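# Transfer the ball from its gutter into the neighbouring box

## Task

Get the ball out of the gutter it is resting in and into the box belonging to that same arm. The box is roofed and has one open side. It passes only if the box is barely moved, meaning no real sliding, raising, rotating or tilting. Tipping the ball out of the gutter into the box is allowed. It fails if the ball, while no robot holds it, drops noticeably lower than the table surfaces. A gutter holds the ball only while its open end is raised above the other end, so holding the gutter by its handle pointing straight up lets the ball roll out.

## Robot and tools

Robots: three identical i2rt Big YAM arms named arm1, arm2 and arm3. Each has six revolute joints, a two-finger gripper and a wrist camera (arm1_cam_wrist, arm2_cam_wrist, arm3_cam_wrist). Fixed room cameras are cam_end_1, cam_end_2, cam_gap_1, cam_gap_2, cam_side and cam_top. Feet in the scene frame are arm1 near x=-1.786, arm2 near x=-0.004 and arm3 near x=+1.783. arm1 faces +x, arm3 faces -x and arm2 faces roughly +y. Each hand reaches about 1.0 m from its joint1 axis.

Frame: one shared scene frame in metres, origin on the floor, +z up. The hand is the point between the finger pads, roughly 1 cm short of the fingertips. The fingers extend along the hand's +z axis and close along its y axis. Quaternions are written w first: qw, qx, qy, qz. The printed hand pose can be off, more so at long reach. hand_target is where the hand would sit at the joint targets currently held.

Joint ranges (absolute, radians): joint1_rad -2.879..2.879 (yaw about the foot, positive counter-clockwise seen from above, 0 along the foot's +x). joint2_rad 0..3.141 (shoulder, 0 points the upper arm back, rising then forward as it grows). joint3_rad 0..3.019 (elbow, 0 folded). joint4_rad -1.692..1.57 (hand pitch, positive tips the fingers up). joint5_rad -1.57..1.57 (sideways swing, positive to the arm's right). joint6_rad -2.094..2.094 (roll, positive clockwise seen from behind). gripper_m 0..0.093 m is the fingertip gap. Done tolerances are ±0.045, 0.14, 0.09, 0.055, 0.03, 0.035 rad and ±0.003 m.

move: optional keys arm1, arm2, arm3 and cameras. Each arm entry is an object that may hold "joints", "target" and "speed". An arm you omit receives nothing new, but it may still be driving toward an earlier target.
- "joints" maps joint names to absolute targets, in radians, with gripper_m in metres.
- "target" is a list of 7 numbers [x, y, z, qw, qx, qy, qz]. It is an absolute hand pose in the scene frame. The hand travels in a straight line from its current hand_target toward it. When "target" is given, "joints" may only contain gripper_m, otherwise the call is refused.
- "speed" is the top path speed, 0.002 to 0.5 m/s, default 0.25. Rotation is capped at twice that number in rad/s. It is only allowed together with "target".
All hand paths in one action finish together, paced by the slowest. A path runs 0.5 to 10 s, and an action is capped at 15 s. At each step the commanded pose is clipped to within 100 mm and 20 degrees of the measured hand. Paths do not avoid obstacles or other arms. Expect lag, drift and overshoot, and errors of a centimetre or more. Joint moves can swing the hand on a wide curve. "cameras" is a list of names, [] for none, or omitted/["all"] for every camera. An unknown key or name makes the call invalid. A value out of range gets it refused. A refusal, or a stop during a call, cancels the later move, wait and finished_scene calls in the same reply.

wait: seconds from 0 to 10, plus optional cameras. Nothing new is commanded during it. zoom_image: camera plus region [x0, y0, x1, y1] in pixels of that camera's latest image, measured from the top-left, at most 504 by 504. It only works on a camera in the newest images. read_manual: section "licences", which only returns licence text. finished_scene: scene is the current scene's number. It cannot be undone. Make no further calls in the same reply once the first scene has been ended.

Results: "move" lists each moved arm as done or its worst status. joint_status and hand_status say how each motion ended. off_target means the joint stopped short and may still be pushing. time_out means the joint could not finish, so it keeps a nearby target and on_its_own lists any that are still moving. To release that push, send the reported position. not_followed, "joint command not followed" or "pose unreachable" means a self/inter-arm safety check blocked the command. The arm may keep retrying until you give it new targets. A gripper command in the same action still runs. "as last shown" marks arms not named in the action, whose status reads "not commanded". "pictures" gives the image order, and the images can be slightly older than the state. Joint velocities are in rad/s, or m/s for the gripper, and "within noise" means still. Joint torques are total drive output including gravity. Joints 3 and 4 wrap at ±28 N m. "held at" shows a target, not a reading. Camera calibrations are approximate.

Gripper: when squeezing a rigid part at full force, the reading falls up to ~0.005 m below the part's width, or on some grippers up to ~0.002 m above it. Closed on nothing it reads 0.000 to 0.003. To grip firmly, aim about 0.005 m under the first-contact reading. To release, command well above the reading.

Avoid: pressing two arms together, including closing one gripper on another arm's fingers, which fails the scene. The safety check does not stop fingers, gripper housings or wrist cameras from meeting. Also avoid hard hits, slams, dropping or releasing moving objects, and letting anything fall far. Never knock objects out of the work area, and never disturb the box. Arms keep pushing after contact. Sustained pushing, holding loads or a stretched arm heats motors. MOTOR HOT appears around 85 °C, and at 100 °C the arm goes limp for 30-60 s or more, with keys reading limit_stop_at_motor_heat; resend targets afterwards. Loose objects may occasionally get nudged by outside disturbances. Smooth, low-effort motion is better.

Each tool is called after "Call:" by a JSON object that holds its "method" and its "body", one argument or row to a line.

## Session

Call:
{"method": "move", "body": {

}}

Scene clock: 0.00 s.
Joint torques (N m): no reading
Heat: arm1: hottest joint3_rad 30 °C; arm2: hottest joint1_rad 31 °C; arm3: hottest joint4_rad 32 °C.
Joint velocities: within noise
arm1.joint_positions: joint1_rad=+0.075 joint2_rad=+0.452 joint3_rad=+1.707 joint4_rad=-1.486 joint5_rad=+0.067 joint6_rad=-0.339 gripper_m=+0.09396
arm1.joint_status: not commanded
arm1.hand: x=-1.7237 y=+0.0640 z=+1.5645 quat_wxyz=(-0.614, +0.128, -0.769, +0.123) (m; scene frame)
arm1.hand_target: x=-1.7296 y=+0.0638 z=+1.5690 quat_wxyz=(-0.621, +0.127, -0.763, +0.124) (m; scene frame)
arm1.hand_status: not commanded
arm2.joint_positions: joint1_rad=+0.722 joint2_rad=+0.522 joint3_rad=+1.572 joint4_rad=-1.464 joint5_rad=+0.274 joint6_rad=+0.140 gripper_m=+0.09396
arm2.joint_status: not commanded
arm2.hand: x=-0.0720 y=+0.1446 z=+1.4748 quat_wxyz=(-0.291, +0.705, -0.446, -0.468) (m; scene frame)
arm2.hand_target: x=-0.0700 y=+0.1423 z=+1.4837 quat_wxyz=(-0.294, +0.698, -0.445, -0.478) (m; scene frame)
arm2.hand_status: not commanded
arm3.joint_positions: joint1_rad=+0.508 joint2_rad=+0.435 joint3_rad=+1.330 joint4_rad=-1.412 joint5_rad=-0.202 joint6_rad=+0.274 gripper_m=+0.09396
arm3.joint_status: not commanded
arm3.hand: x=+1.6666 y=-0.1568 z=+1.4337 quat_wxyz=(-0.275, -0.846, -0.166, +0.426) (m; scene frame)
arm3.hand_target: x=+1.6692 y=-0.1553 z=+1.4446 quat_wxyz=(-0.279, -0.839, -0.166, +0.436) (m; scene frame)
arm3.hand_status: not commanded
pictures: arm1_cam_wrist, arm2_cam_wrist, arm3_cam_wrist, cam_end_1, cam_end_2, cam_gap_1, cam_gap_2, cam_side, cam_top
camera_calibration:
arm1_cam_wrist: T_world_to_cam=[[0.0463075, -0.937139, 0.34587, -0.400774], [-0.745792, -0.262782, -0.61216, -0.306596], [0.664567, -0.229599, -0.71108, 2.39914], [0, 0, 0, 1]] pos_world=[-1.80449, 0.0946931, 1.65691]
arm2_cam_wrist: T_world_to_cam=[[0.898407, 0.439154, 0.00288582, -0.00413779], [0.376068, -0.765921, -0.521476, 0.909927], [-0.226798, 0.469583, -0.853261, 1.30389], [0, 0, 0, 1]] pos_world=[-0.0427577, 0.0864654, 1.58707]
arm3_cam_wrist: T_world_to_cam=[[-0.50616, 0.802588, -0.315682, 1.42057], [0.840814, 0.377768, -0.387714, -0.78187], [-0.19192, -0.461676, -0.866038, 1.61443], [0, 0, 0, 1]] pos_world=[1.68628, -0.0994271, 1.54346]

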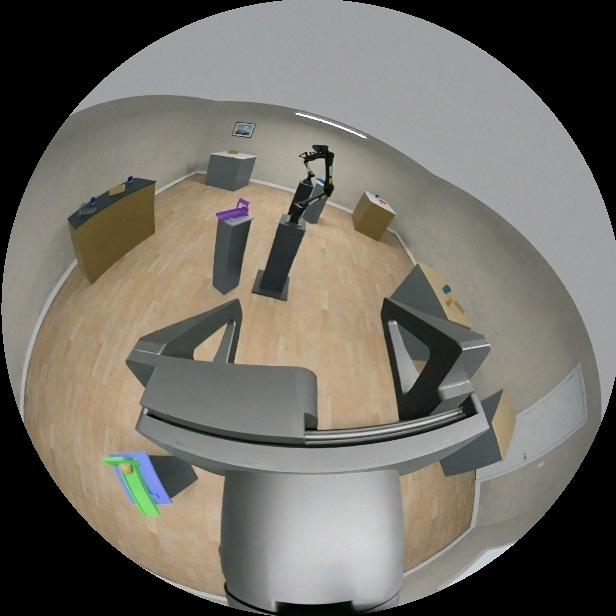

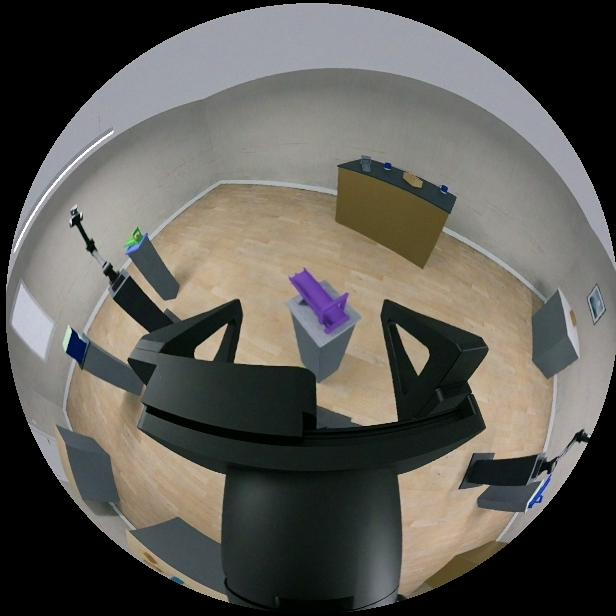

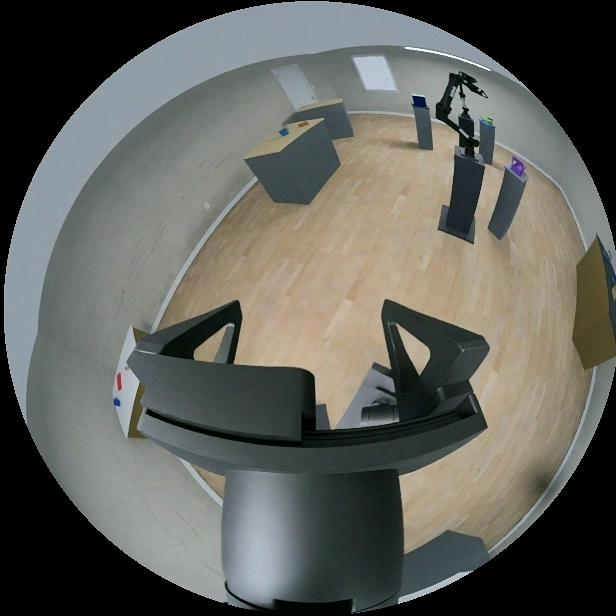

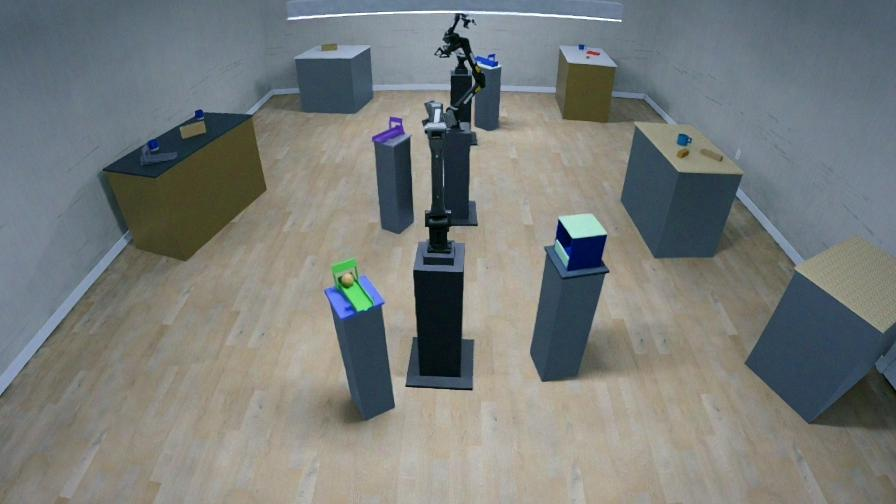

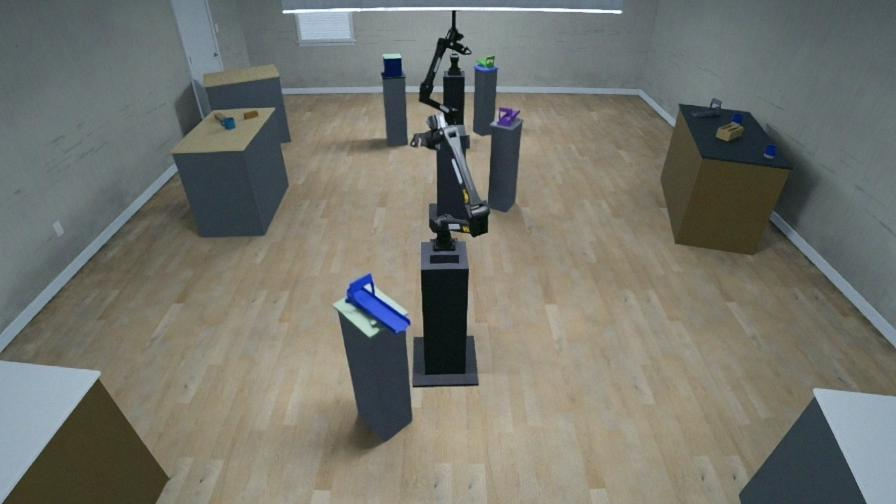

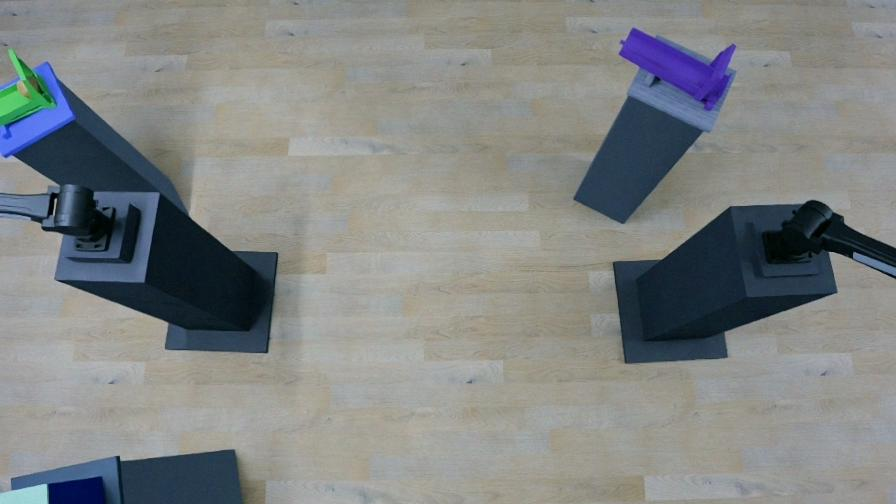

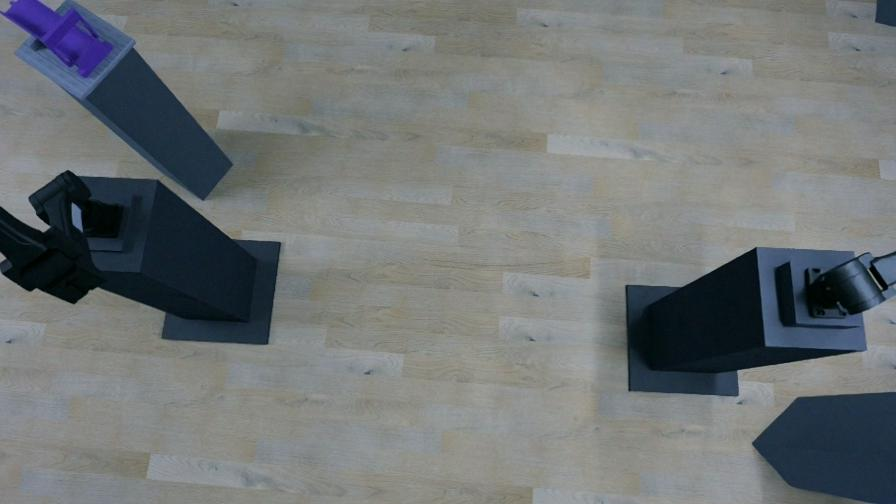

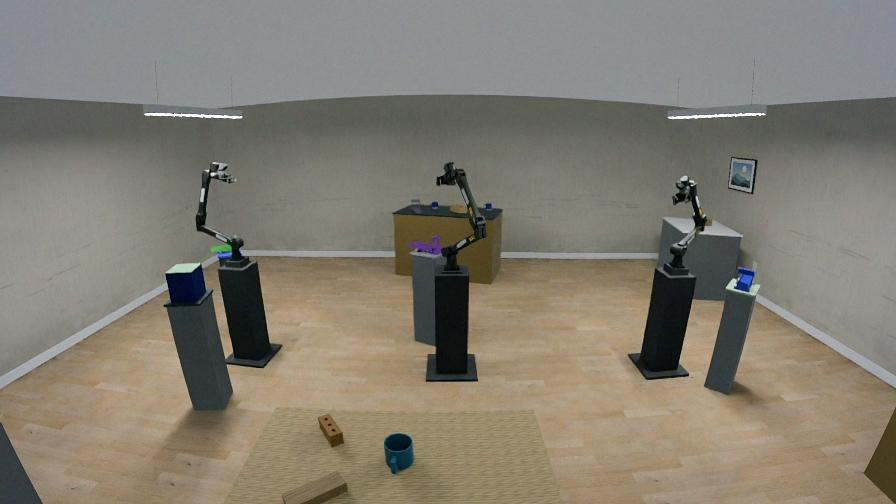

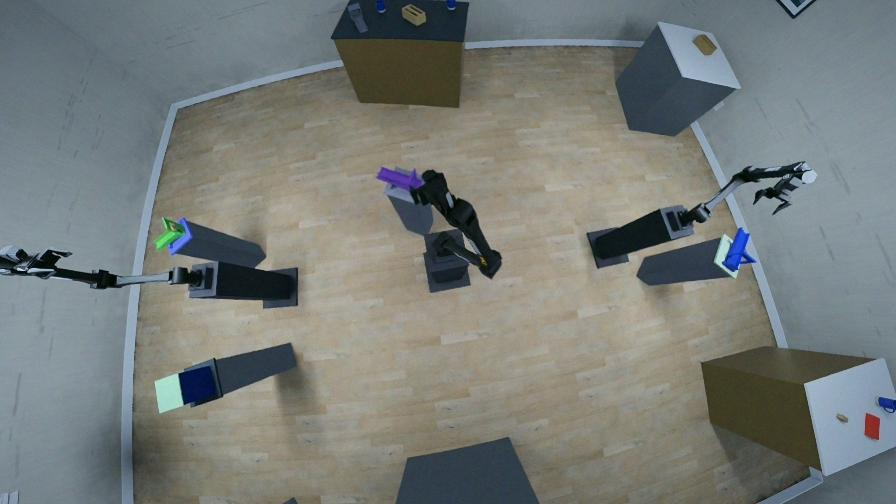

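Call:
{"method": "zoom_image", "body": {
  "camera": "cam_end_1",
  "region": [300, 240, 400, 330]
}}

Call:
{"method": "zoom_image", "body": {
  "camera": "cam_end_1",
  "region": [520, 200, 630, 290]
}}

Call:
{"method": "zoom_image", "body": {
  "camera": "cam_top",
  "region": [130, 200, 310, 420]
}}

Call:
{"method": "zoom_image", "body": {
  "camera": "cam_gap_1",
  "region": [0, 30, 100, 160]
}}

Scaled by 5.040 from the camera's 896x504 image, which has a finer 1280x720 frame.

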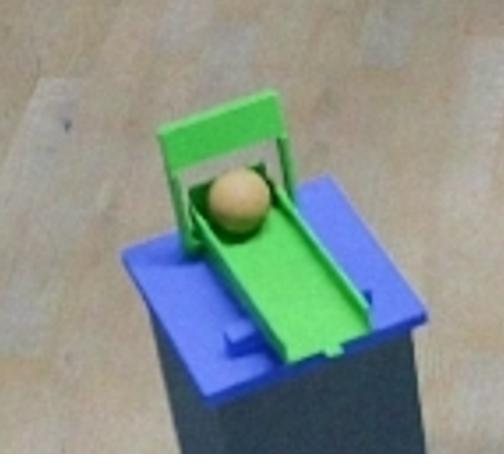

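Scaled by 4.582 from the camera's 896x504 image, which has a finer 1280x720 frame.

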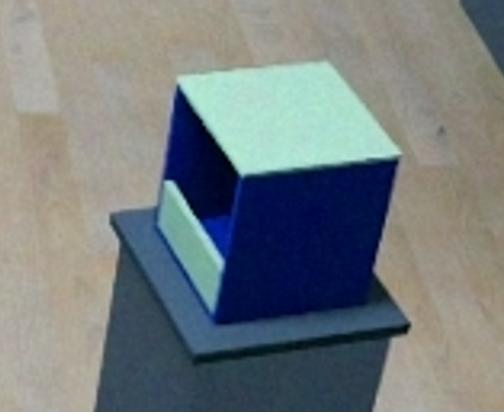

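Scaled by 2.291 from the camera's 896x504 image, which has a finer 1280x720 frame.

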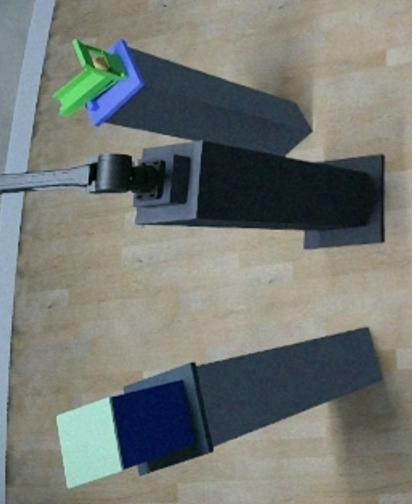

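Scaled by 3.877 from the camera's 896x504 image, which has a finer 1280x720 frame.

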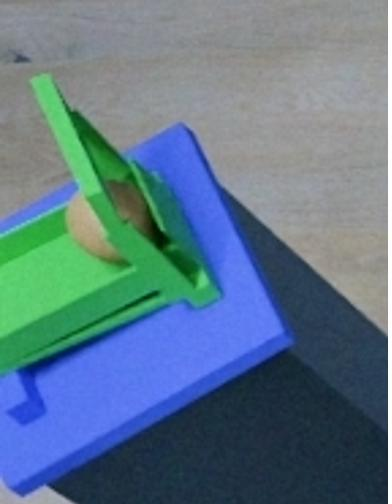

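Call:
{"method": "move", "body": {
  "arm1": {"joints":{"joint1_rad":2.17,"joint2_rad":1.1,"joint3_rad":1.347,"joint4_rad":-1.25,"joint5_rad":0,"joint6_rad":0}},
  "cameras": ["arm1_cam_wrist"]
}}

Call:
{"method": "zoom_image", "body": {
  "camera": "arm1_cam_wrist",
  "region": [180, 140, 440, 360]
}}

Scene clock: 19.37 s.
Joint torques (N m): arm1=[0.5 -6.36 12.23 0.98 0.05 0.12] | arm2=[-1.61 3.31 8.44 1.46 0.16 -0.06] | arm3=[1.96 3.72 9.99 1.94 -0.08 -0.04]
Heat: arm1: hottest joint3_rad 30 °C; arm2: hottest joint1_rad 31 °C; arm3: hottest joint4_rad 32 °C.
move: arm1 done
Joint velocities: within noise
arm1.joint_positions: joint1_rad=+2.166 joint2_rad=+1.092 joint3_rad=+1.328 joint4_rad=-1.252 joint5_rad=-0.001 joint6_rad=-0.009 gripper_m=+0.09399
arm1.joint_status: all done
arm1.hand: x=-2.0081 y=+0.4185 z=+1.2710 quat_wxyz=(-0.133, +0.846, -0.462, -0.232) (m; scene frame)
arm1.hand_target: x=-2.0118 y=+0.4218 z=+1.2778 quat_wxyz=(-0.135, +0.843, -0.464, -0.238) (m; scene frame)
arm1.hand_status: not commanded
arm2, arm3: as last shown
pictures: arm1_cam_wrist
camera_calibration:
arm1_cam_wrist: T_world_to_cam=[[0.843447, 0.537107, 0.0106247, 1.45596], [0.534308, -0.840777, 0.0872237, 1.31837], [0.0557814, -0.0678917, -0.996132, 1.5329], [0, 0, 0, 1]] pos_world=[-2.01794, 0.430521, 1.39651]

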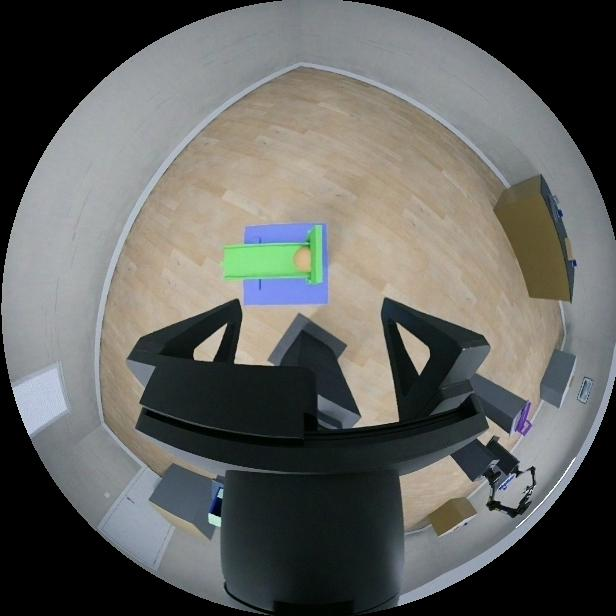

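Scaled by 1.938 from the camera's 616x616 image, which has a finer 880x880 frame.

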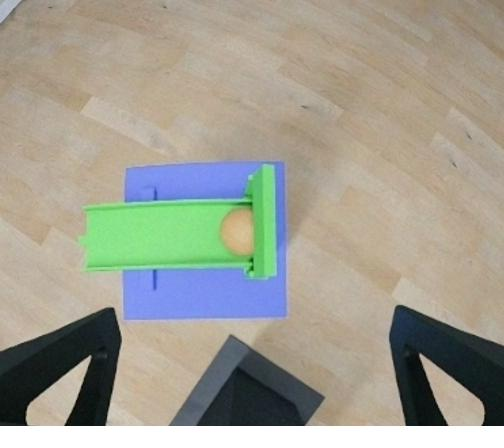

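Call:
{"method": "zoom_image", "body": {
  "camera": "arm1_cam_wrist",
  "region": [210, 210, 340, 320]
}}

Call:
{"method": "move", "body": {
  "arm1": {"joints":{"joint2_rad":0.55,"joint3_rad":0.515,"joint4_rad":-0.5}},
  "cameras": ["arm1_cam_wrist"]
}}

Call:
{"method": "zoom_image", "body": {
  "camera": "arm1_cam_wrist",
  "region": [210, 200, 370, 330]
}}

Scaled by 3.877 from the camera's 616x616 image, which has a finer 880x880 frame.

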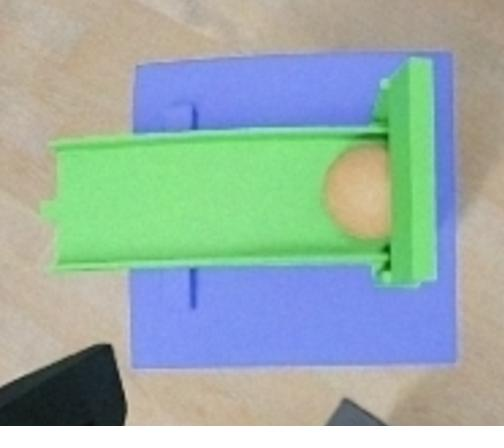

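Scene clock: 24.70 s.
Joint torques (N m): arm1=[0.56 -0.56 11.08 2.09 0.05 0.11] | arm2=[-1.55 3.31 8.46 1.46 0.16 -0.06] | arm3=[1.73 3.84 10.07 1.89 -0.01 -0.05]
Heat: arm1: hottest joint3_rad 31 °C; arm2: hottest joint1_rad 31 °C; arm3: hottest joint4_rad 32 °C.
move: arm1 done
Joint velocities: within noise
arm1.joint_positions: joint1_rad=+2.166 joint2_rad=+0.553 joint3_rad=+0.520 joint4_rad=-0.518 joint5_rad=-0.001 joint6_rad=-0.009 gripper_m=+0.09399
arm1.joint_status: all done
arm1.hand: x=-1.9633 y=+0.3485 z=+1.1405 quat_wxyz=(-0.238, +0.769, -0.419, -0.420) (m; scene frame)
arm1.hand_target: x=-1.9649 y=+0.3491 z=+1.1424 quat_wxyz=(-0.239, +0.764, -0.420, -0.427) (m; scene frame)
arm1.hand_status: not commanded
arm2, arm3: as last shown
pictures: arm1_cam_wrist
camera_calibration:
arm1_cam_wrist: T_world_to_cam=[[0.844839, 0.534847, 0.0136719, 1.45723], [0.501313, -0.782425, -0.369454, 1.68259], [-0.186904, 0.318983, -0.929149, 0.708009], [0, 0, 0, 1]] pos_world=[-1.9423, 0.311261, 1.25956]

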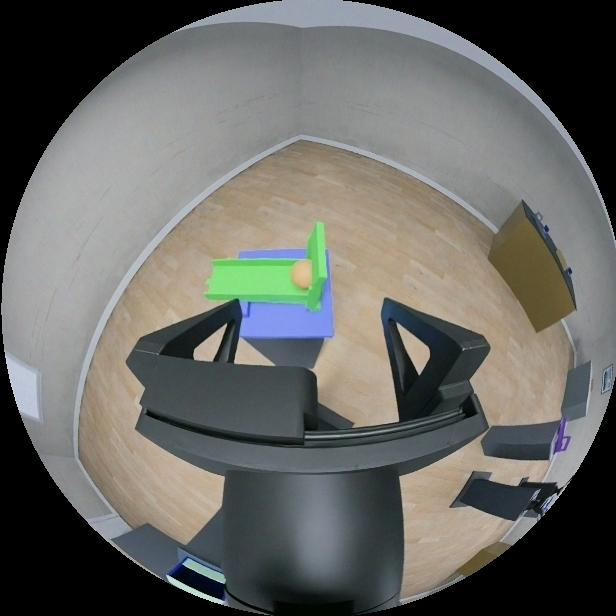

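Scaled by 3.150 from the camera's 616x616 image, which has a finer 880x880 frame.

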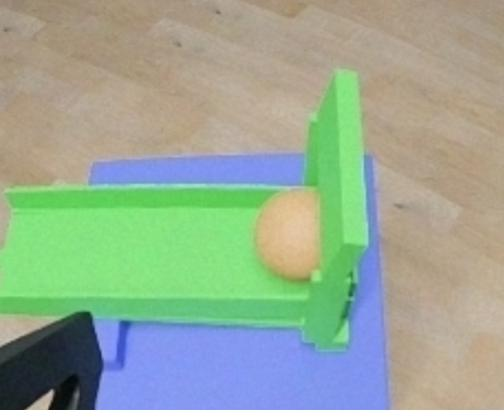

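Call:
{"method": "move", "body": {
  "arm1": {"target":[-2.030,0.514,1.10,0.0998,0.8757,-0.4696,-0.0535],"speed":0.15},
  "cameras": ["arm1_cam_wrist"]
}}

Call:
{"method": "zoom_image", "body": {
  "camera": "arm1_cam_wrist",
  "region": [200, 180, 440, 380]
}}

Scene clock: 58.23 s.
Joint torques (N m): arm1=[-0.91 -13.86 14.41 -0.57 -0.28 -0.08] | arm2=[-1.55 3.31 8.46 1.46 0.16 -0.06] | arm3=[2.2 3.43 9.95 1.76 -0.06 -0.04]
Heat: arm1: hottest joint3_rad 34 °C; arm2: hottest joint1_rad 31 °C; arm3: hottest joint3_rad 32 °C.
move: arm1 off_target
Joint velocities: within noise
arm1.joint_positions: joint1_rad=+2.040 joint2_rad=+1.663 joint3_rad=+1.488 joint4_rad=-1.453 joint5_rad=-0.228 joint6_rad=-0.162 gripper_m=+0.09399
arm1.joint_status: not commanded
arm1.hand: x=-2.0282 y=+0.4949 z=+1.0860 quat_wxyz=(+0.108, +0.876, -0.469, -0.039) (m; scene frame)
arm1.hand_target: x=-2.0295 y=+0.5131 z=+1.0999 quat_wxyz=(+0.099, +0.876, -0.470, -0.054) (m; scene frame)
arm1.hand_status: off_target (0.024 m and 1.9 deg from the pose sent, 0.183 m and 59.3 deg at the start)
arm2, arm3: as last shown
pictures: arm1_cam_wrist
camera_calibration:
arm1_cam_wrist: T_world_to_cam=[[0.813576, 0.536029, -0.225314, 1.63011], [0.549536, -0.582209, 0.599202, 0.756333], [0.19001, -0.611314, -0.768239, 1.64862], [0, 0, 0, 1]] pos_world=[-2.05511, 0.574383, 1.18063]

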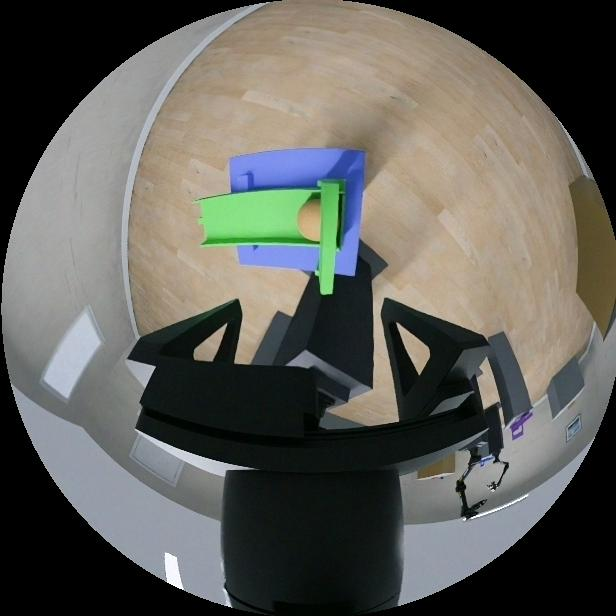

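Scaled by 2.100 from the camera's 616x616 image, which has a finer 880x880 frame.

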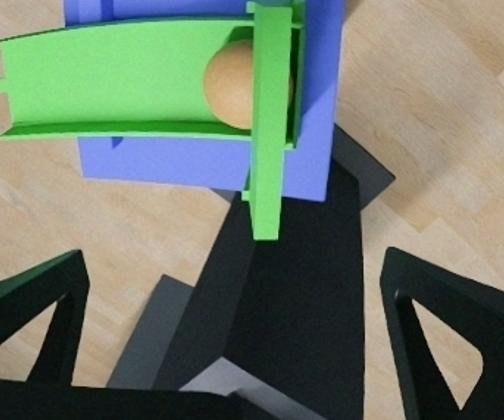

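Call:
{"method": "move", "body": {
  "arm1": {"target":[-2.037,0.518,1.032,0.0998,0.8757,-0.4696,-0.0535],"speed":0.1},
  "cameras": ["arm1_cam_wrist"]
}}

Call:
{"method": "zoom_image", "body": {
  "camera": "arm1_cam_wrist",
  "region": [200, 180, 440, 380]
}}

Scene clock: 72.83 s.
Joint torques (N m): arm1=[-0.09 -14.56 8.57 0.43 -0.28 0.03] | arm2=[-1.55 3.31 8.46 1.46 0.16 -0.06] | arm3=[2.61 3.14 9.73 1.61 -0.02 0]
Heat: arm1: hottest joint3_rad 34 °C; arm2: hottest joint1_rad 31 °C; arm3: hottest joint3_rad 32 °C.
move: arm1 off_target
Joint velocities: within noise
arm1.joint_positions: joint1_rad=+2.040 joint2_rad=+1.721 joint3_rad=+1.456 joint4_rad=-1.312 joint5_rad=-0.229 joint6_rad=-0.162 gripper_m=+0.09399
arm1.joint_status: not commanded
arm1.hand: x=-2.0389 y=+0.5183 z=+1.0452 quat_wxyz=(+0.093, +0.878, -0.467, -0.059) (m; scene frame)
arm1.hand_target: x=-2.0370 y=+0.5178 z=+1.0322 quat_wxyz=(+0.100, +0.876, -0.470, -0.053) (m; scene frame)
arm1.hand_status: off_target (0.013 m and 1.1 deg from the pose sent, 0.059 m and 1.9 deg at the start)
arm2, arm3: as last shown
pictures: arm1_cam_wrist
camera_calibration:
arm1_cam_wrist: T_world_to_cam=[[0.808237, 0.546898, -0.218302, 1.59317], [0.562838, -0.608496, 0.559417, 0.88266], [0.173108, -0.57501, -0.799623, 1.61311], [0, 0, 0, 1]] pos_world=[-2.06369, 0.593351, 1.1439]

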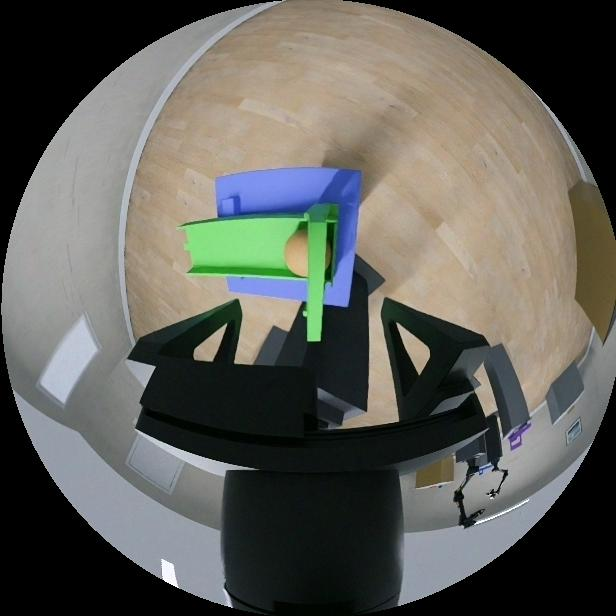

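Scaled by 2.100 from the camera's 616x616 image, which has a finer 880x880 frame.

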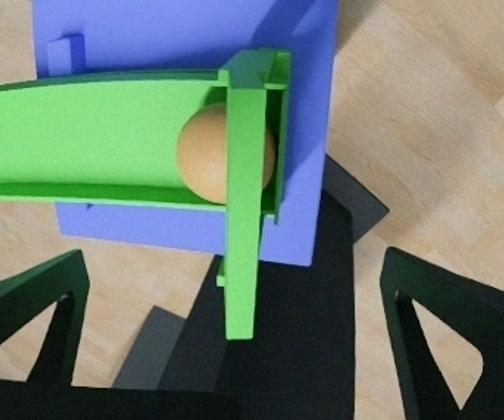

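Call:
{"method": "move", "body": {
  "arm1": {"target":[-2.0405,0.497,0.960,0.0998,0.8757,-0.4696,-0.0535],"speed":0.08,"joints":{"gripper_m":0.07}},
  "cameras": ["arm1_cam_wrist","cam_end_1"]
}}

Call:
{"method": "zoom_image", "body": {
  "camera": "arm1_cam_wrist",
  "region": [200, 180, 440, 380]
}}

Call:
{"method": "zoom_image", "body": {
  "camera": "cam_end_1",
  "region": [300, 220, 420, 330]
}}

Scene clock: 87.33 s.
Joint torques (N m): arm1=[1.14 -14.15 8.01 0.42 -0.27 0.09] | arm2=[-1.61 3.31 8.46 1.47 0.16 -0.06] | arm3=[2.14 3.9 9.89 1.8 -0.08 -0.07]
Heat: arm1: hottest joint3_rad 34 °C; arm2: hottest joint1_rad 31 °C; arm3: hottest joint3_rad 32 °C.
move: arm1 off_target
Joint velocities: within noise
arm1.joint_positions: joint1_rad=+2.047 joint2_rad=+1.748 joint3_rad=+1.293 joint4_rad=-1.113 joint5_rad=-0.229 joint6_rad=-0.146 gripper_m=+0.07013
arm1.joint_status: all done
arm1.hand: x=-2.0353 y=+0.5038 z=+0.9740 quat_wxyz=(+0.091, +0.876, -0.470, -0.062) (m; scene frame)
arm1.hand_target: x=-2.0401 y=+0.4967 z=+0.9603 quat_wxyz=(+0.100, +0.876, -0.470, -0.053) (m; scene frame)
arm1.hand_status: off_target (0.016 m and 1.4 deg from the pose sent, 0.088 m and 1.1 deg at the start)
arm2, arm3: as last shown
pictures: arm1_cam_wrist, cam_end_1
camera_calibration:
arm1_cam_wrist: T_world_to_cam=[[0.812866, 0.540218, -0.217745, 1.59492], [0.558353, -0.616314, 0.555337, 0.910398], [0.165803, -0.572993, -0.802613, 1.53436], [0, 0, 0, 1]] pos_world=[-2.05918, 0.578662, 1.07321]

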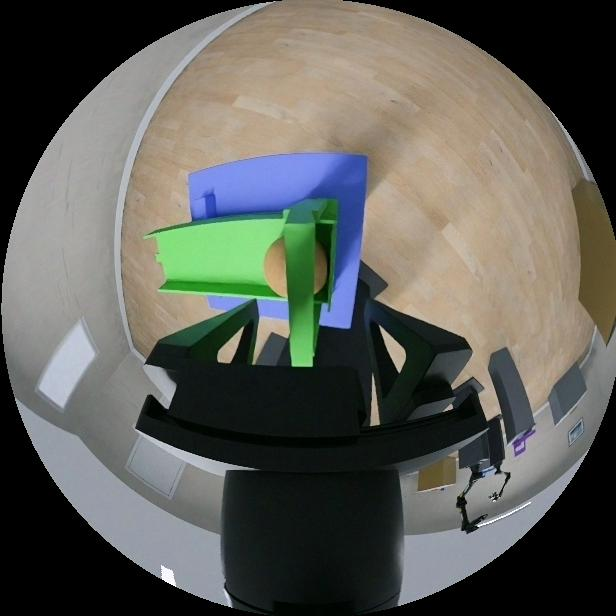

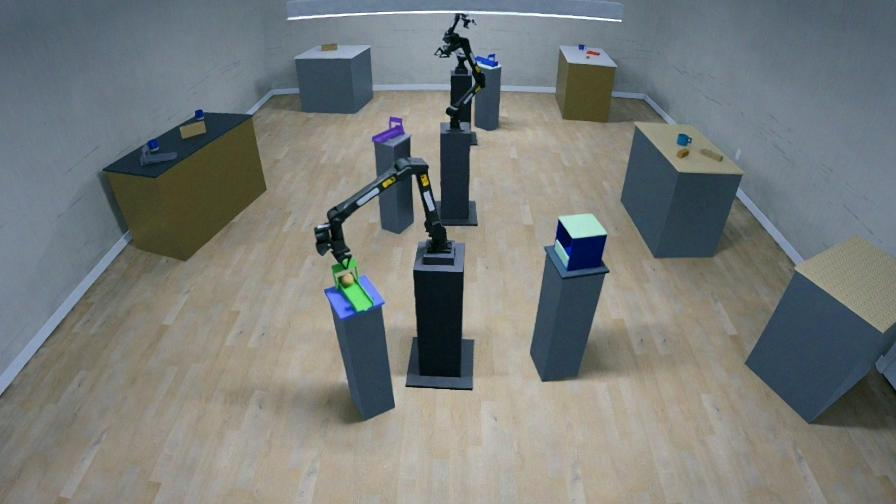

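Scaled by 2.100 from the camera's 616x616 image, which has a finer 880x880 frame.

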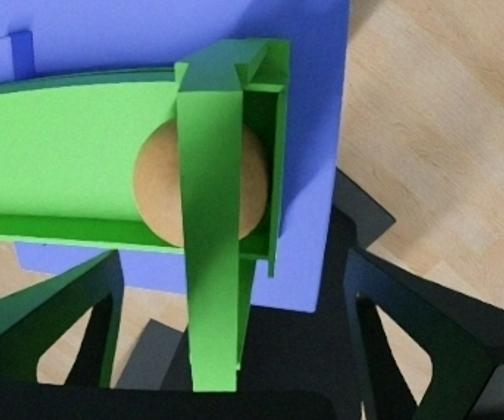

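Scaled by 4.200 from the camera's 896x504 image, which has a finer 1280x720 frame.

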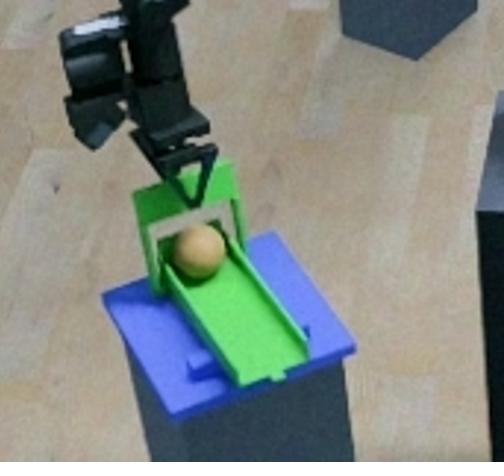

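Call:
{"method": "move", "body": {
  "arm1": {"target":[-2.0465,0.4915,0.958,0.0998,0.8757,-0.4696,-0.0535],"speed":0.05},
  "cameras": ["arm1_cam_wrist"]
}}

Call:
{"method": "zoom_image", "body": {
  "camera": "arm1_cam_wrist",
  "region": [200, 180, 440, 380]
}}

Scene clock: 92.70 s.
Joint torques (N m): arm1=[1.08 -14.39 7.72 0.46 -0.27 0.1] | arm2=[-1.55 3.31 8.46 1.47 0.16 -0.06] | arm3=[2.55 3.84 9.72 1.84 -0.07 -0.03]
Heat: arm1: hottest joint3_rad 34 °C; arm2: hottest joint1_rad 31 °C; arm3: hottest joint3_rad 32 °C.
move: arm1 off_target
Joint velocities: within noise
arm1.joint_positions: joint1_rad=+2.064 joint2_rad=+1.748 joint3_rad=+1.286 joint4_rad=-1.104 joint5_rad=-0.230 joint6_rad=-0.130 gripper_m=+0.07013
arm1.joint_status: not commanded
arm1.hand: x=-2.0425 y=+0.4987 z=+0.9714 quat_wxyz=(+0.092, +0.876, -0.470, -0.061) (m; scene frame)
arm1.hand_target: x=-2.0462 y=+0.4913 z=+0.9583 quat_wxyz=(+0.100, +0.876, -0.470, -0.053) (m; scene frame)
arm1.hand_status: off_target (0.016 m and 1.3 deg from the pose sent, 0.023 m and 1.4 deg at the start)
arm2, arm3: as last shown
pictures: arm1_cam_wrist
camera_calibration:
arm1_cam_wrist: T_world_to_cam=[[0.812044, 0.541174, -0.218438, 1.60145], [0.559248, -0.614614, 0.556319, 0.912771], [0.16681, -0.573917, -0.801744, 1.53214], [0, 0, 0, 1]] pos_world=[-2.06649, 0.57366, 1.07041]

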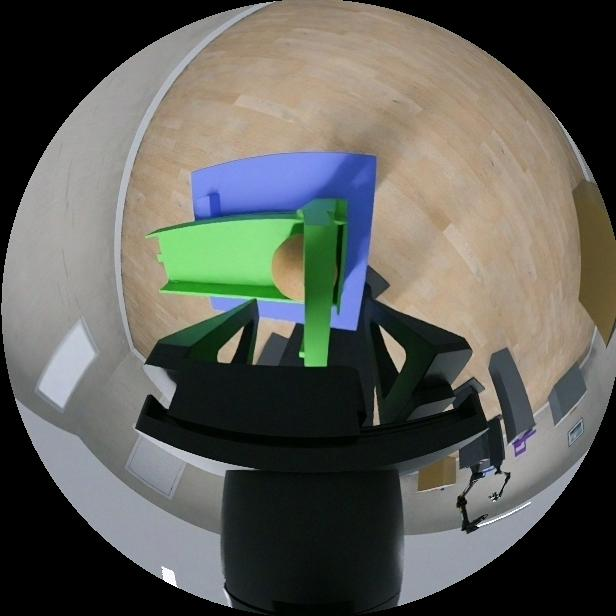

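Scaled by 2.100 from the camera's 616x616 image, which has a finer 880x880 frame.

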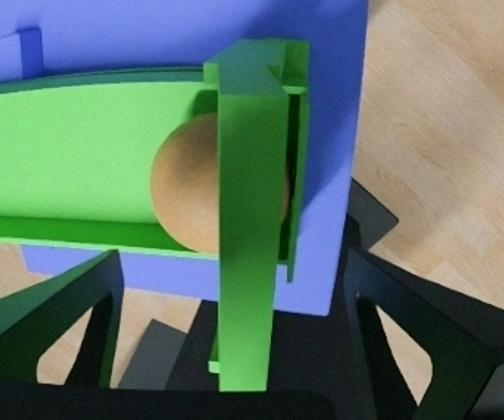

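Call:
{"method": "move", "body": {
  "arm1": {"joints":{"gripper_m":0.03}},
  "cameras": []
}}

Call:
{"method": "move", "body": {
  "arm1": {"joints":{"gripper_m":0.016}},
  "cameras": []
}}

Call:
{"method": "move", "body": {
  "arm1": {"joints":{"gripper_m":0.010}},
  "cameras": []
}}

Call:
{"method": "move", "body": {
  "arm1": {"joints":{"gripper_m":0.004}},
  "cameras": ["arm1_cam_wrist","cam_end_1"]
}}

Call:
{"method": "zoom_image", "body": {
  "camera": "arm1_cam_wrist",
  "region": [140, 180, 380, 380]
}}

Call:
{"method": "zoom_image", "body": {
  "camera": "cam_end_1",
  "region": [300, 220, 420, 330]
}}

Scene clock: 98.63 s.
Joint torques (N m): arm1=[1.14 -14.39 7.73 0.46 -0.26 0.11] | arm2=[-1.55 3.31 8.46 1.46 0.16 -0.06] | arm3=[2.08 4.01 9.85 1.57 0 0.01]
Heat: arm1: hottest joint3_rad 34 °C; arm2: hottest joint3_rad 32 °C; arm3: hottest joint3_rad 32 °C.
move: arm1 done
Joint velocities: within noise
arm1.joint_positions: joint1_rad=+2.064 joint2_rad=+1.748 joint3_rad=+1.286 joint4_rad=-1.104 joint5_rad=-0.230 joint6_rad=-0.129 gripper_m=+0.03013
arm1.joint_status: all done
arm1.hand: x=-2.0425 y=+0.4987 z=+0.9714 quat_wxyz=(+0.092, +0.876, -0.470, -0.061) (m; scene frame)
arm1.hand_target: x=-2.0461 y=+0.4914 z=+0.9583 quat_wxyz=(+0.100, +0.876, -0.470, -0.053) (m; scene frame)
arm1.hand_status: not commanded
arm2, arm3: as last shown
pictures: none
No camera images: "cameras" was empty.

Scene clock: 99.10 s.
Joint torques (N m): arm1=[0.73 -14.39 7.75 0.43 -0.26 0.1] | arm2=[-1.61 3.31 8.46 1.46 0.16 -0.06] | arm3=[2.49 3.19 9.92 1.77 -0.04 -0.06]
Heat: arm1: hottest joint3_rad 33 °C; arm2: hottest joint3_rad 32 °C; arm3: hottest joint3_rad 32 °C.
move: arm1 done
Joint velocities: within noise
arm1.joint_positions: joint1_rad=+2.064 joint2_rad=+1.748 joint3_rad=+1.286 joint4_rad=-1.103 joint5_rad=-0.230 joint6_rad=-0.129 gripper_m=+0.01613
arm1.joint_status: all done
arm1.hand: x=-2.0426 y=+0.4989 z=+0.9714 quat_wxyz=(+0.092, +0.876, -0.470, -0.062) (m; scene frame)
arm1.hand_target: x=-2.0461 y=+0.4914 z=+0.9583 quat_wxyz=(+0.100, +0.876, -0.470, -0.053) (m; scene frame)
arm1.hand_status: not commanded
arm2.joint_positions: joint1_rad=+0.722 joint2_rad=+0.522 joint3_rad=+1.572 joint4_rad=-1.464 joint5_rad=+0.274 joint6_rad=+0.140 gripper_m=+0.09396
arm2.joint_status: not commanded
arm2.hand: x=-0.0720 y=+0.1446 z=+1.4748 quat_wxyz=(-0.291, +0.705, -0.446, -0.468) (m; scene frame)
arm2.hand_target: x=-0.0700 y=+0.1423 z=+1.4837 quat_wxyz=(-0.294, +0.698, -0.445, -0.478) (m; scene frame)
arm2.hand_status: not commanded
arm3.joint_positions: joint1_rad=+0.508 joint2_rad=+0.435 joint3_rad=+1.330 joint4_rad=-1.412 joint5_rad=-0.202 joint6_rad=+0.274 gripper_m=+0.09396
arm3.joint_status: not commanded
arm3.hand: x=+1.6666 y=-0.1568 z=+1.4337 quat_wxyz=(-0.275, -0.846, -0.166, +0.426) (m; scene frame)
arm3.hand_target: x=+1.6692 y=-0.1553 z=+1.4446 quat_wxyz=(-0.279, -0.839, -0.166, +0.436) (m; scene frame)
arm3.hand_status: not commanded
pictures: none
No camera images: "cameras" was empty.

Scene clock: 99.50 s.
Joint torques (N m): arm1=[1.08 -14.62 7.68 0.43 -0.02 0.07] | arm2=[-1.61 3.37 8.46 1.46 0.16 -0.06] | arm3=[1.96 3.43 9.89 1.88 -0.05 -0.03]
Heat: arm1: hottest joint3_rad 33 °C; arm2: hottest joint3_rad 32 °C; arm3: hottest joint3_rad 32 °C.
move: arm1 done
Joint velocities: within noise
arm1.joint_positions: joint1_rad=+2.064 joint2_rad=+1.748 joint3_rad=+1.286 joint4_rad=-1.102 joint5_rad=-0.237 joint6_rad=-0.126 gripper_m=+0.01207
arm1.joint_status: all done
arm1.hand: x=-2.0437 y=+0.4985 z=+0.9717 quat_wxyz=(+0.095, +0.875, -0.471, -0.064) (m; scene frame)
arm1.hand_target: x=-2.0461 y=+0.4913 z=+0.9583 quat_wxyz=(+0.100, +0.876, -0.470, -0.053) (m; scene frame)
arm1.hand_status: not commanded
arm2, arm3: as last shown
pictures: none
No camera images: "cameras" was empty.

Scene clock: 99.90 s.
Joint torques (N m): arm1=[1.03 -14.33 7.76 0.42 -0.02 0.07] | arm2=[-1.55 3.31 8.46 1.46 0.16 -0.06] | arm3=[2.2 4.07 9.83 1.95 -0.08 -0.06]
Heat: arm1: hottest joint3_rad 33 °C; arm2: hottest joint3_rad 32 °C; arm3: hottest joint3_rad 32 °C.
move: arm1 off_target
Joint velocities: within noise
arm1.joint_positions: joint1_rad=+2.064 joint2_rad=+1.748 joint3_rad=+1.286 joint4_rad=-1.102 joint5_rad=-0.237 joint6_rad=-0.126 gripper_m=+0.01207
arm1.joint_status: gripper_m off_target (ended at +0.01207, target +0.00400)
arm1.hand: x=-2.0437 y=+0.4985 z=+0.9717 quat_wxyz=(+0.095, +0.875, -0.471, -0.064) (m; scene frame)
arm1.hand_target: x=-2.0461 y=+0.4913 z=+0.9583 quat_wxyz=(+0.100, +0.876, -0.470, -0.053) (m; scene frame)
arm1.hand_status: not commanded
arm2, arm3: as last shown
pictures: arm1_cam_wrist, cam_end_1
camera_calibration:
arm1_cam_wrist: T_world_to_cam=[[0.812618, 0.537485, -0.225304, 1.61227], [0.560628, -0.615319, 0.554147, 0.918528], [0.159211, -0.576622, -0.801348, 1.51789], [0, 0, 0, 1]] pos_world=[-2.06678, 0.573868, 1.07061]

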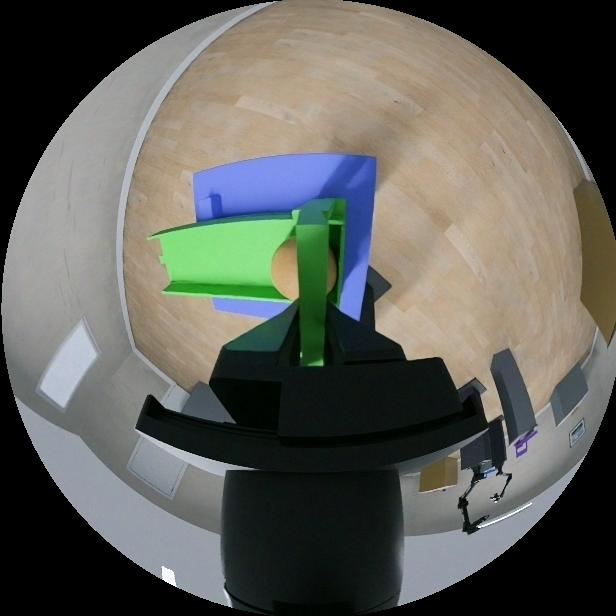

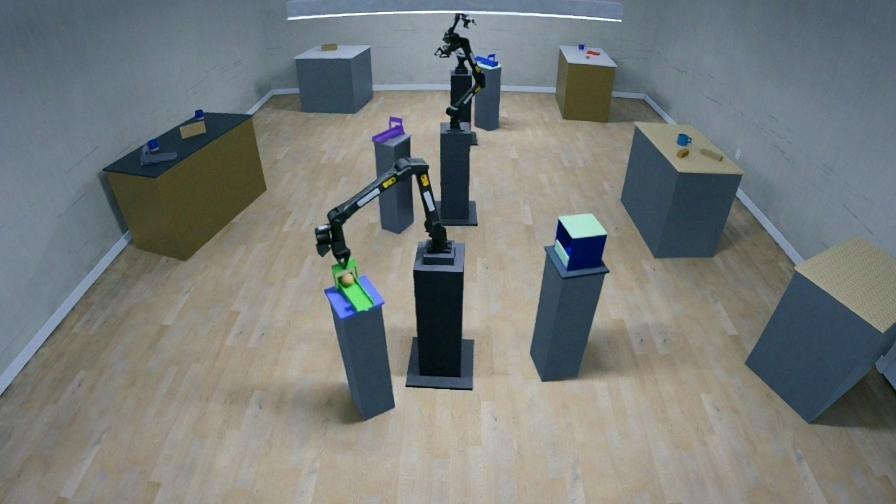

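Scaled by 2.100 from the camera's 616x616 image, which has a finer 880x880 frame.

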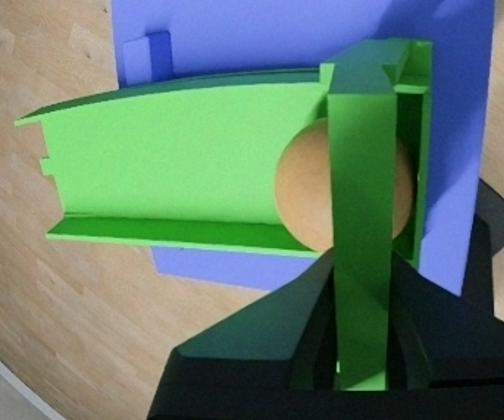

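Scaled by 4.200 from the camera's 896x504 image, which has a finer 1280x720 frame.

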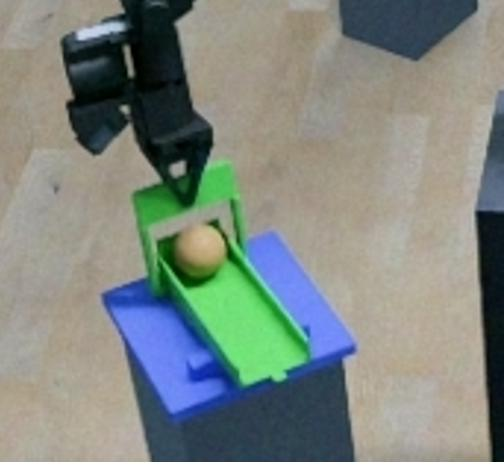

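Call:
{"method": "move", "body": {
  "arm1": {"target":[-2.0445,0.495,1.015,0.1227,0.8728,-0.4680,-0.0658],"speed":0.08},
  "cameras": ["arm1_cam_wrist","cam_end_1"]
}}

Call:
{"method": "zoom_image", "body": {
  "camera": "cam_end_1",
  "region": [300, 210, 420, 330]
}}

Scene clock: 110.20 s.
Joint torques (N m): arm1=[-0.73 -16.09 14.11 -0.69 -0.45 -0.08] | arm2=[-1.55 3.31 8.46 1.46 0.16 -0.06] | arm3=[2.08 4.07 9.73 1.78 0.01 -0.07]
Heat: arm1: hottest joint3_rad 33 °C; arm2: hottest joint3_rad 32 °C; arm3: hottest joint3_rad 33 °C.
move: arm1 off_target
Joint velocities: within noise
arm1.joint_positions: joint1_rad=+2.064 joint2_rad=+1.725 joint3_rad=+1.286 joint4_rad=-1.229 joint5_rad=-0.276 joint6_rad=-0.137 gripper_m=+0.01206
arm1.joint_status: not commanded
arm1.hand: x=-2.0368 y=+0.4692 z=+0.9855 quat_wxyz=(+0.140, +0.870, -0.471, -0.034) (m; scene frame)
arm1.hand_target: x=-2.0434 y=+0.4933 z=+1.0154 quat_wxyz=(+0.122, +0.873, -0.468, -0.066) (m; scene frame)
arm1.hand_status: off_target (0.040 m and 4.2 deg from the pose sent, 0.043 m and 3.2 deg at the start)
arm2, arm3: as last shown
pictures: arm1_cam_wrist, cam_end_1
camera_calibration:
arm1_cam_wrist: T_world_to_cam=[[0.81068, 0.516715, -0.275327, 1.68063], [0.559929, -0.546788, 0.622496, 0.78789], [0.171107, -0.658808, -0.732594, 1.50594], [0, 0, 0, 1]] pos_world=[-2.06129, 0.554528, 1.0755]

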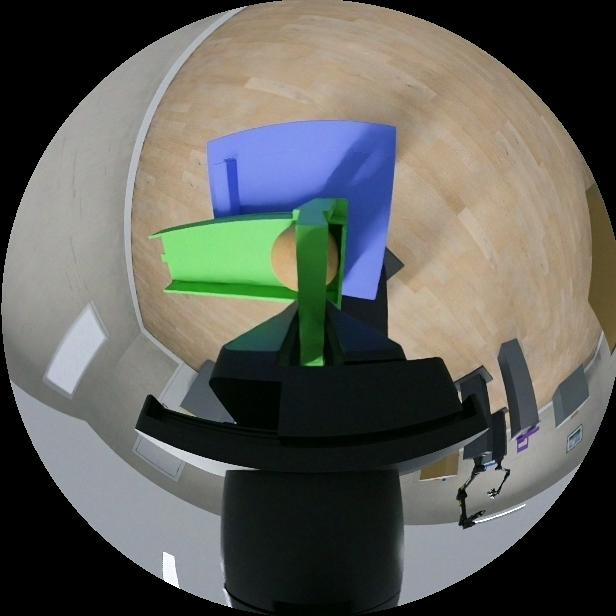

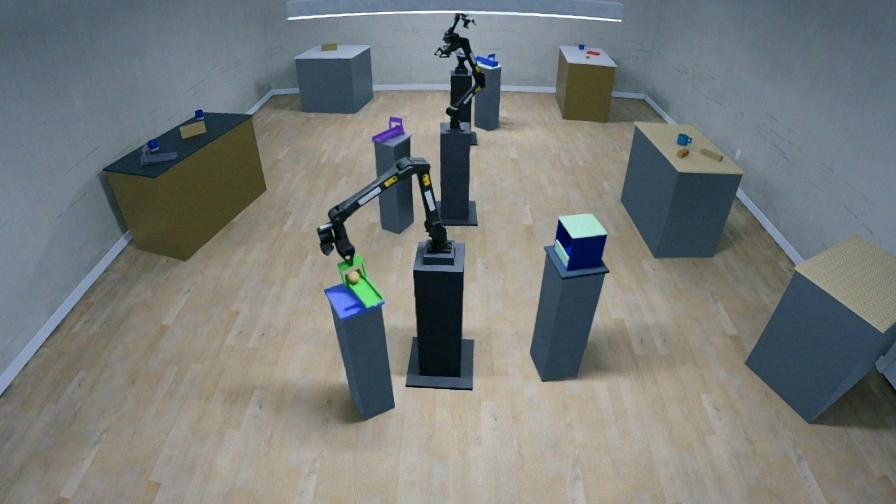

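Scaled by 4.200 from the camera's 896x504 image, which has a finer 1280x720 frame.

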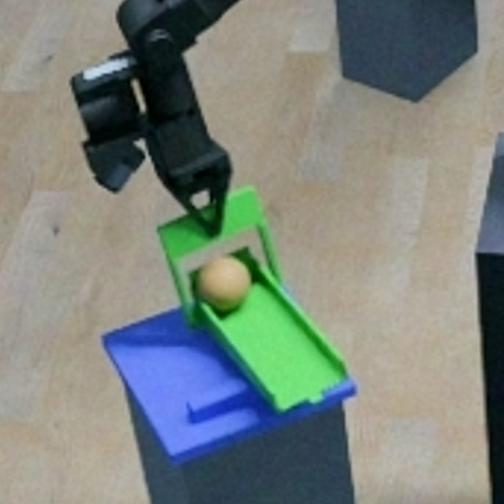

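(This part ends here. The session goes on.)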